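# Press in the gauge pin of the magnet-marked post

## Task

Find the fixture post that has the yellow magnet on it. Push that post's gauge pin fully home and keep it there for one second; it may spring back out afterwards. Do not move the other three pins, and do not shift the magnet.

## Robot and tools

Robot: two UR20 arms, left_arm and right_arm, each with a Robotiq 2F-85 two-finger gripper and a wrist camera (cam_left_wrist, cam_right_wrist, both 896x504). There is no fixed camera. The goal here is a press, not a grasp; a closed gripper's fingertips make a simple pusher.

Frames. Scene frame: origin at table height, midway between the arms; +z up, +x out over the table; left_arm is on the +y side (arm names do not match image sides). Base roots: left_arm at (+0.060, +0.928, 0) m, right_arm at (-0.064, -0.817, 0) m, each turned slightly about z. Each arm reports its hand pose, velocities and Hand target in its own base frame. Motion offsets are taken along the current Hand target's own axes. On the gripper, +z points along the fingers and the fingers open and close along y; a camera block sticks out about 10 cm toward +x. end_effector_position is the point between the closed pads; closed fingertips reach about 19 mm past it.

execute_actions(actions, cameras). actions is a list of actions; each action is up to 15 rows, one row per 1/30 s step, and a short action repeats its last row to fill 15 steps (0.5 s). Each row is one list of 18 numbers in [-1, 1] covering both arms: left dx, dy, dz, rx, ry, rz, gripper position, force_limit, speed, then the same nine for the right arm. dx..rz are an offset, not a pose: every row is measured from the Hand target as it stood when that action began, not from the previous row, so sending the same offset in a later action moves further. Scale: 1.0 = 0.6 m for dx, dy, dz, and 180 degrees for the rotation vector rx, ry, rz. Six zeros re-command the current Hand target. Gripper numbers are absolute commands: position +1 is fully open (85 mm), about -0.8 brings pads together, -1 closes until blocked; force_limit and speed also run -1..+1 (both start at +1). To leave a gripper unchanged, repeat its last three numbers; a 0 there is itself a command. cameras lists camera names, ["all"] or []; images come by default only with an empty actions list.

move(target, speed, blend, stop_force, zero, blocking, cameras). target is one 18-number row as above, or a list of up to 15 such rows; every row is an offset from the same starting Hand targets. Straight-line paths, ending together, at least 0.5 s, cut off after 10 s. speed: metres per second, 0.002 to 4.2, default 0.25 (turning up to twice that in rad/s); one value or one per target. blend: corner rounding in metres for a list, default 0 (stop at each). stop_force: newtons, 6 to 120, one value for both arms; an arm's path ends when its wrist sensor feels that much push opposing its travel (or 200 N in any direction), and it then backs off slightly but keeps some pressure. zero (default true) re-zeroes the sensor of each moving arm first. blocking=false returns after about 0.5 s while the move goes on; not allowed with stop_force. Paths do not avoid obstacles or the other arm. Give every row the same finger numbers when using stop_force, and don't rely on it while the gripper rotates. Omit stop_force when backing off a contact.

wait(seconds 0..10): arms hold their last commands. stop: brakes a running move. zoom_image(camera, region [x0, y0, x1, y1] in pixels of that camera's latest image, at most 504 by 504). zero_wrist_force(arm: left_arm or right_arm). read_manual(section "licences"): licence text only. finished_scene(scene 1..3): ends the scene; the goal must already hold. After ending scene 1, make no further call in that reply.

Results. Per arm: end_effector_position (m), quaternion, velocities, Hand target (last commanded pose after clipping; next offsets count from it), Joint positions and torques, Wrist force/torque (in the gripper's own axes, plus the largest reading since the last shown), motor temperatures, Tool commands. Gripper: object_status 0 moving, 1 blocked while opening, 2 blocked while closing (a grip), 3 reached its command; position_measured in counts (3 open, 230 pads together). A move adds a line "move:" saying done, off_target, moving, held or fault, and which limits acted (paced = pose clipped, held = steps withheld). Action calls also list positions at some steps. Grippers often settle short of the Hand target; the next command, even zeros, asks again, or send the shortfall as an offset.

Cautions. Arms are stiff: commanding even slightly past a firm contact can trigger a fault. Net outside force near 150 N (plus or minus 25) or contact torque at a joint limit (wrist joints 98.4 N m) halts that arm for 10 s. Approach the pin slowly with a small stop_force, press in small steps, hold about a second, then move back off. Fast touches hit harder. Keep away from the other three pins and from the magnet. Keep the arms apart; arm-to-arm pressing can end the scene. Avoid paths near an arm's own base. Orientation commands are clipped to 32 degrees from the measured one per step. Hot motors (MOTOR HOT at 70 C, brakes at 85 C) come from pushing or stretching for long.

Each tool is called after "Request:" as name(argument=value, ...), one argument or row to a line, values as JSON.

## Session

Request:
execute_actions(
  actions=[],
)

Scene clock: 0.00 s.
left_arm: end_effector_position=(+0.3071, -0.4220, +0.1602) position_measured=3 object_status=3 end_effector_quat_wxyz=(+0.066, +0.956, -0.074, +0.275) | right_arm: end_effector_position=(+0.4900, -0.3027, +0.2369) position_measured=3 object_status=3 end_effector_quat_wxyz=(+0.548, -0.467, -0.511, -0.471)
Joint positions: left_arm=[-1.763 -1.739 2.857 -2.766 -1.003 1.555] | right_arm=[2.511 -2.074 -2.06 -2.212 2.389 -0.015]
Joint velocities: within noise
Joint torques (N m): no reading
Motor temperatures (°C): left_arm=[24 35 26 38 34 33] | right_arm=[28 35 35 36 33 38]
Wrist force (N): no reading
Wrist torque (N m): no reading
Wrist force, peak (N): no reading
Hand target: left_arm +0.3071, -0.4220, +0.1602; +0.066, +0.956, -0.074, +0.275 | right_arm +0.4900, -0.3027, +0.2369; +0.548, -0.467, -0.511, -0.471
Tool commands: left_gripper/position=+1.0 left_gripper/force_limit=+1.0 left_gripper/speed=+1.0 right_gripper/position=+1.0 right_gripper/force_limit=+1.0 right_gripper/speed=+1.0
camera_calibration:
cam_left_wrist: T_world_to_cam=[[-0.204299, -0.976285, 0.0716159, -0.353754], [-0.955218, 0.182823, -0.232669, 0.427195], [0.214058, -0.115943, -0.969916, 0.170568], [0, 0, 0, 1]] pos_world=[0.299281, -0.40369, 0.290166]
cam_right_wrist: T_world_to_cam=[[0.98966, 0.130322, -0.059914, -0.419077], [-0.0206188, -0.284112, -0.958569, 0.167032], [-0.141945, 0.949893, -0.278487, 0.549542], [0, 0, 0, 1]] pos_world=[0.496192, -0.419935, 0.288044]

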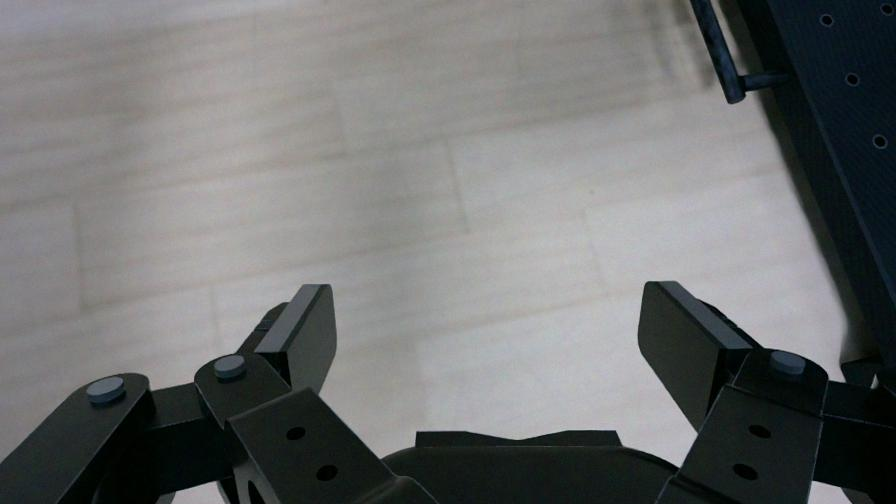

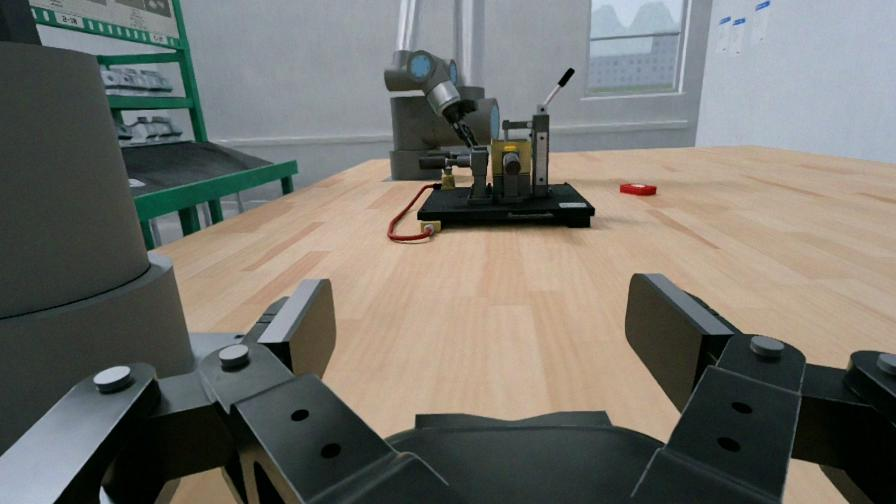

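Request:
zoom_image(
  camera="cam_right_wrist",
  region=[380, 60, 620, 250],
)

Scaled by 2.100 from the camera's 896x504 image, which has a finer 1280x720 frame.

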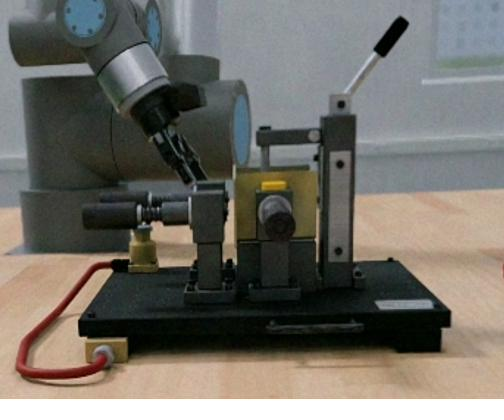

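Request:
move(
  target=[
    [0,0,0,0,0,0,1,1,1,0.039,0.284,0.56,-0.022,-0.062,0.003,-1,0,0],
    [0,0,0,0,0,0,1,1,1,0.101,0.129,0.969,-0.043,-0.124,0.006,-1,0,0],
  ],
  speed=0.4,
  blend=0.12,
  cameras=["cam_right_wrist"],
)

Request:
zoom_image(
  camera="cam_right_wrist",
  region=[320, 0, 660, 300],
)

Scene clock: 7.03 s.
left_arm: end_effector_position=(+0.3071, -0.4220, +0.1602) position_measured=3 object_status=3 end_effector_quat_wxyz=(+0.066, +0.956, -0.074, +0.275) | right_arm: end_effector_position=(+0.4990, +0.2810, +0.3199) position_measured=232 object_status=3 end_effector_quat_wxyz=(-0.410, +0.589, +0.570, +0.399)
Joint positions: left_arm=[-1.763 -1.739 2.857 -2.766 -1.003 1.555] | right_arm=[3.486 -1.896 -2.727 0.659 2.653 2.411]
Joint torques (N m): left_arm=[0.31 -14.26 -55.11 -9.89 3.16 -1] | right_arm=[20.71 65.37 9.49 13.44 -0.15 6.41]
Wrist force (N): left_arm=[0.1 0.1 -0.1] | right_arm=[-0.9 -0.5 1.1]
Wrist torque (N m): left_arm=[0.01 -0.01 0.00] | right_arm=[0.10 0.46 -0.44]
Wrist force, peak (N): left_arm=[0.4 0.1 -0.4] | right_arm=[1.6 -0.7 5.1]
Hand target: left_arm +0.3071, -0.4220, +0.1602; +0.066, +0.956, -0.074, +0.275 | right_arm +0.4990, +0.2810, +0.3199; -0.410, +0.589, +0.570, +0.400
Off the commanded pose: left_arm 0.000 m, 0 deg | right_arm 0.000 m, 0 deg.
move: done
camera_calibration:
cam_right_wrist: T_world_to_cam=[[0.998124, -0.0165971, -0.0589241, -0.462233], [-0.0563257, -0.626004, -0.777783, 0.468625], [-0.0239778, 0.779643, -0.625765, 0.119638], [0, 0, 0, 1]] pos_world=[0.49063, 0.192415, 0.412117]
Images, in order (width x height): cam_right_wrist 896x504.

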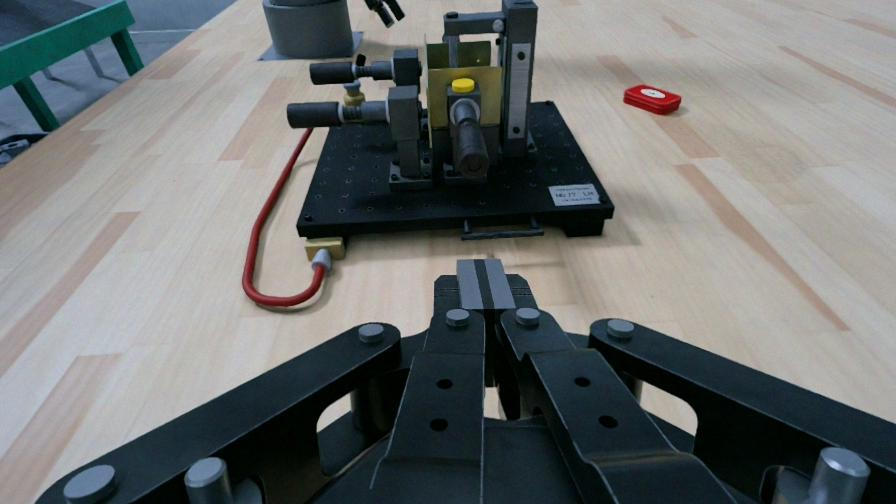

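Scaled by 1.482 from the camera's 896x504 image, which has a finer 1280x720 frame.

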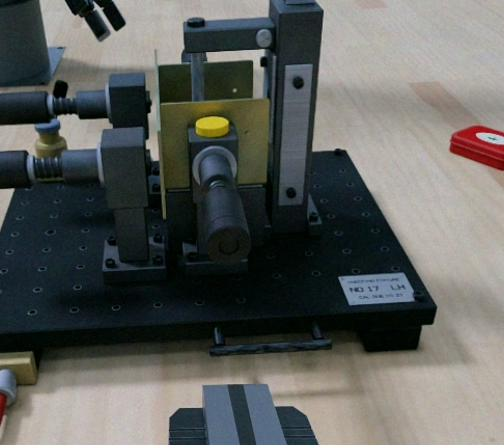

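Request:
move(
  target=[0,0,0,0,0,0,1,1,1,-0.0473,0.0485,0.57,0.0026,-0.3885,-0.0197,-1,0,0],
  speed=0.3,
  cameras=["cam_right_wrist"],
)

Scene clock: 10.80 s.
left_arm: end_effector_position=(+0.3071, -0.4220, +0.1602) position_measured=3 object_status=3 end_effector_quat_wxyz=(+0.066, +0.956, -0.074, +0.275) | right_arm: end_effector_position=(+0.5282, +0.5919, +0.1748) position_measured=232 object_status=3 end_effector_quat_wxyz=(+0.000, +0.693, +0.721, -0.001) end_effector_velocity=(+0.000, +0.000, -0.003) end_effector_angular_velocity=(-0.005, +0.002, -0.003)
Joint positions: left_arm=[-1.763 -1.739 2.857 -2.766 -1.003 1.555] | right_arm=[4.24 -1.754 -2.29 -0.669 1.571 2.63]
Joint velocities: left_arm=[within noise] | right_arm=[0 -0.005 0.002 -0.002 -0.001 0.003]
Joint torques (N m): left_arm=[3.29 -9.58 -57.11 -9.93 3.53 -1.25] | right_arm=[20.58 80.37 87.48 5.9 -3.42 5.83]
Wrist force (N): left_arm=[0.0 0.0 0.1] | right_arm=[0.5 2.4 1.4]
Wrist torque (N m): left_arm=[0.00 0.01 0.00] | right_arm=[1.43 -0.15 -0.77]
Wrist force, peak (N): left_arm=[-0.3 0.2 0.1] | right_arm=[3.4 2.9 2.0]
Hand target: left_arm +0.3071, -0.4220, +0.1602; +0.066, +0.956, -0.074, +0.275 | right_arm +0.5282, +0.5920, +0.1748; +0.000, +0.693, +0.721, -0.001
Off the commanded pose: left_arm 0.000 m, 0 deg | right_arm 0.000 m, 0 deg.
move: done
camera_calibration:
cam_right_wrist: T_world_to_cam=[[0.999927, 0.0084074, -0.00866745, -0.519397], [0.0107437, -0.947095, 0.320773, 0.514629], [-0.00551203, -0.320842, -0.947117, 0.484873], [0, 0, 0, 1]] pos_world=[0.516503, 0.647338, 0.28965]
Images, in order (width x height): cam_right_wrist 896x504.

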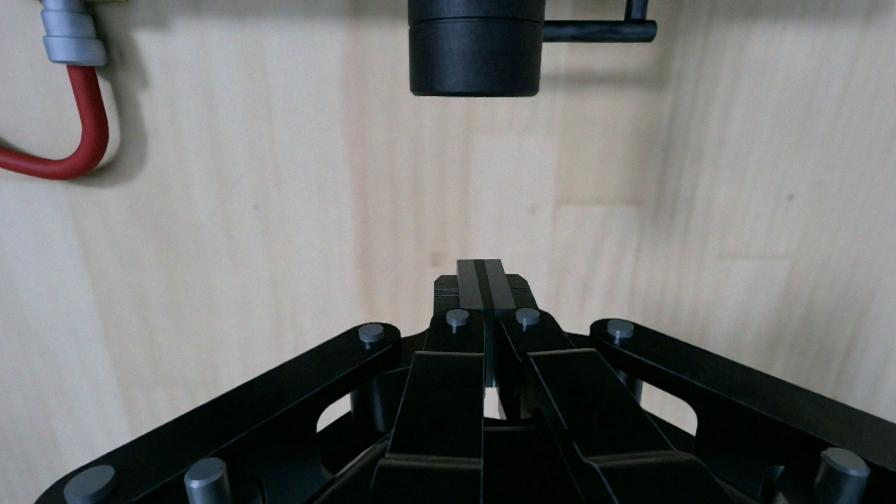

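Request:
move(
  target=[
    [0,0,0,0,0,0,1,1,1,0.0583,-0.0035,0,0,0,0,-1,0,0],
    [0,0,0,0,0,0,1,1,1,0.1,-0.0035,0,0,0,0,-1,0,0],
    [0,0,0,0,0,0,1,1,1,0.15,-0.0035,0,0,0,0,-1,0,0],
  ],
  speed=[0.1,0.04,0.008],
  stop_force=45,
)

Request:
move(
  target=[0,0,0,0,0,0,1,1,1,0.02,0,0,0,0,0,-1,0,0],
  speed=0.003,
  stop_force=48,
  zero=false,
)

Request:
wait(
  seconds=1.1,
  cameras=["cam_right_wrist"],
)

Scene clock: 14.33 s.
left_arm: end_effector_position=(+0.3071, -0.4220, +0.1602) position_measured=3 object_status=3 end_effector_quat_wxyz=(+0.066, +0.956, -0.074, +0.275) | right_arm: end_effector_position=(+0.5235, +0.6588, +0.1747) position_measured=232 object_status=3 end_effector_quat_wxyz=(+0.000, +0.693, +0.721, -0.001)
Joint positions: left_arm=[-1.763 -1.739 2.857 -2.766 -1.003 1.555] | right_arm=[4.282 -1.801 -2.225 -0.687 1.571 2.673]
Joint torques (N m): left_arm=[-2.37 -12.68 -57.76 -9.54 3.12 -0.96] | right_arm=[6.64 138.56 89.34 26.21 9.21 -7.99]
Wrist force (N): left_arm=[-0.1 0.0 -0.1] | right_arm=[-38.2 5.8 7.5]
Wrist torque (N m): left_arm=[0.01 0.02 0.00] | right_arm=[1.67 0.17 -0.44]
Wrist force, peak (N): left_arm=[0.5 0.1 -0.3] | right_arm=[-59.5 4.3 -11.8]
Hand target: left_arm +0.3071, -0.4220, +0.1602; +0.066, +0.956, -0.074, +0.275 | right_arm +0.5235, +0.6588, +0.1747; +0.000, +0.693, +0.721, -0.001 (not the last commanded pose)
Off the commanded pose: left_arm 0.000 m, 0 deg | right_arm 0.023 m, 0 deg.
move: contact (right_arm); path passed 2 of 3 targets

Scene clock: 15.03 s.
left_arm: end_effector_position=(+0.3071, -0.4220, +0.1602) position_measured=3 object_status=3 end_effector_quat_wxyz=(+0.066, +0.956, -0.074, +0.275) | right_arm: end_effector_position=(+0.5235, +0.6590, +0.1747) position_measured=232 object_status=3 end_effector_quat_wxyz=(+0.000, +0.693, +0.721, -0.001)
Joint positions: left_arm=[-1.763 -1.739 2.857 -2.766 -1.003 1.555] | right_arm=[4.282 -1.801 -2.225 -0.687 1.571 2.673]
Joint torques (N m): left_arm=[-1.71 -15.09 -56.21 -10.21 3.53 -1.37] | right_arm=[23.66 122.52 107.75 23.98 10.68 1.89]
Wrist force (N): left_arm=[-0.2 0.0 -0.1] | right_arm=[-56.0 0.1 0.8]
Wrist torque (N m): left_arm=[-0.01 0.03 0.00] | right_arm=[1.64 0.18 -0.42]
Wrist force, peak (N): left_arm=[0.3 0.3 0.0] | right_arm=[-56.3 0.2 1.0]
Hand target: left_arm +0.3071, -0.4220, +0.1602; +0.066, +0.956, -0.074, +0.275 | right_arm +0.5235, +0.6590, +0.1747; +0.000, +0.693, +0.721, -0.001 (not the last commanded pose)
Off the commanded pose: left_arm 0.000 m, 0 deg | right_arm 0.012 m, 0 deg.
move: contact (right_arm)

Scene clock: 16.13 s.
left_arm: end_effector_position=(+0.3071, -0.4220, +0.1602) position_measured=3 object_status=3 end_effector_quat_wxyz=(+0.066, +0.956, -0.074, +0.275) | right_arm: end_effector_position=(+0.5235, +0.6590, +0.1747) position_measured=232 object_status=3 end_effector_quat_wxyz=(+0.000, +0.693, +0.721, -0.001)
Joint positions: left_arm=[-1.763 -1.739 2.857 -2.766 -1.003 1.555] | right_arm=[4.282 -1.801 -2.225 -0.687 1.571 2.673]
Joint torques (N m): left_arm=[2.7 -9.41 -58.25 -9.57 2.95 -1.1] | right_arm=[21.16 129.67 98.79 27.29 9.77 2.06]
Wrist force (N): left_arm=[-0.1 0.0 0.1] | right_arm=[-53.7 1.1 -1.2]
Wrist torque (N m): left_arm=[0.00 0.03 0.00] | right_arm=[1.64 0.17 -0.42]
Wrist force, peak (N): left_arm=[0.0 0.4 -0.3] | right_arm=[-56.3 0.3 0.2]
Hand target: left_arm +0.3071, -0.4220, +0.1602; +0.066, +0.956, -0.074, +0.275 | right_arm +0.5235, +0.6590, +0.1747; +0.000, +0.693, +0.721, -0.001 (not the last commanded pose)
Tool commands: left_gripper/position=+1.0 left_gripper/force_limit=+1.0 left_gripper/speed=+1.0 right_gripper/position=-1.0 right_gripper/force_limit=+0.0 right_gripper/speed=+0.0
Off the commanded pose: left_arm 0.000 m, 0 deg | right_arm 0.012 m, 0 deg.
wait: 1.10 s; at rest by 0.17 s
camera_calibration:
cam_right_wrist: T_world_to_cam=[[0.999927, 0.00837141, -0.00876476, -0.515209], [0.0107433, -0.946953, 0.321192, 0.57807], [-0.00561099, -0.321263, -0.946973, 0.506497], [0, 0, 0, 1]] pos_world=[0.511803, 0.714437, 0.289452]
Images, in order (width x height): cam_right_wrist 896x504.

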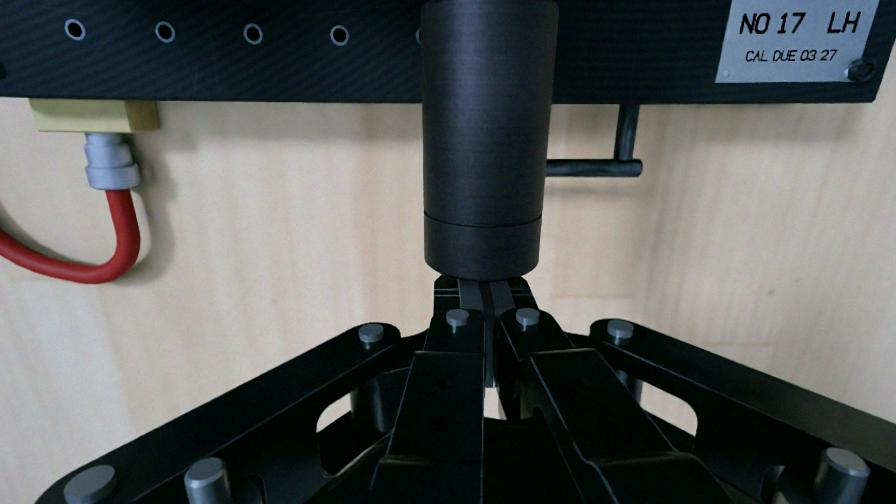

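Same geometry as scene 2, so the pin is fully in. I'll retract and finish.

Request:
move(
  target=[0,0,0,0,0,0,1,1,1,-0.06,0,0,0,0,0,-1,0,0],
  speed=0.1,
)

Request:
finished_scene(
  scene=3,
)

Scene clock: 17.10 s.
left_arm: end_effector_position=(+0.3071, -0.4220, +0.1602) position_measured=3 object_status=3 end_effector_quat_wxyz=(+0.066, +0.956, -0.074, +0.275) | right_arm: end_effector_position=(+0.5249, +0.6232, +0.1747) position_measured=232 object_status=3 end_effector_quat_wxyz=(+0.000, +0.693, +0.721, -0.001)
Joint positions: left_arm=[-1.763 -1.739 2.857 -2.766 -1.003 1.555] | right_arm=[4.261 -1.775 -2.261 -0.677 1.571 2.652]
Joint torques (N m): left_arm=[-3.47 -13.81 -54.92 -10.21 3.05 -1.3] | right_arm=[-24.08 126.13 60.1 15.61 -3.69 -7.06]
Wrist force (N): left_arm=[0.0 -0.2 -0.2] | right_arm=[-1.1 1.6 1.7]
Wrist torque (N m): left_arm=[-0.04 0.00 0.00] | right_arm=[1.40 0.15 -0.31]
Wrist force, peak (N): left_arm=[-0.2 0.3 -0.5] | right_arm=[-53.9 1.4 -1.4]
Hand target: left_arm +0.3071, -0.4220, +0.1602; +0.066, +0.956, -0.074, +0.275 | right_arm +0.5249, +0.6230, +0.1747; +0.000, +0.693, +0.721, -0.001
Off the commanded pose: left_arm 0.000 m, 0 deg | right_arm 0.000 m, 0 deg.
move: done

The scene is finished: the task was done.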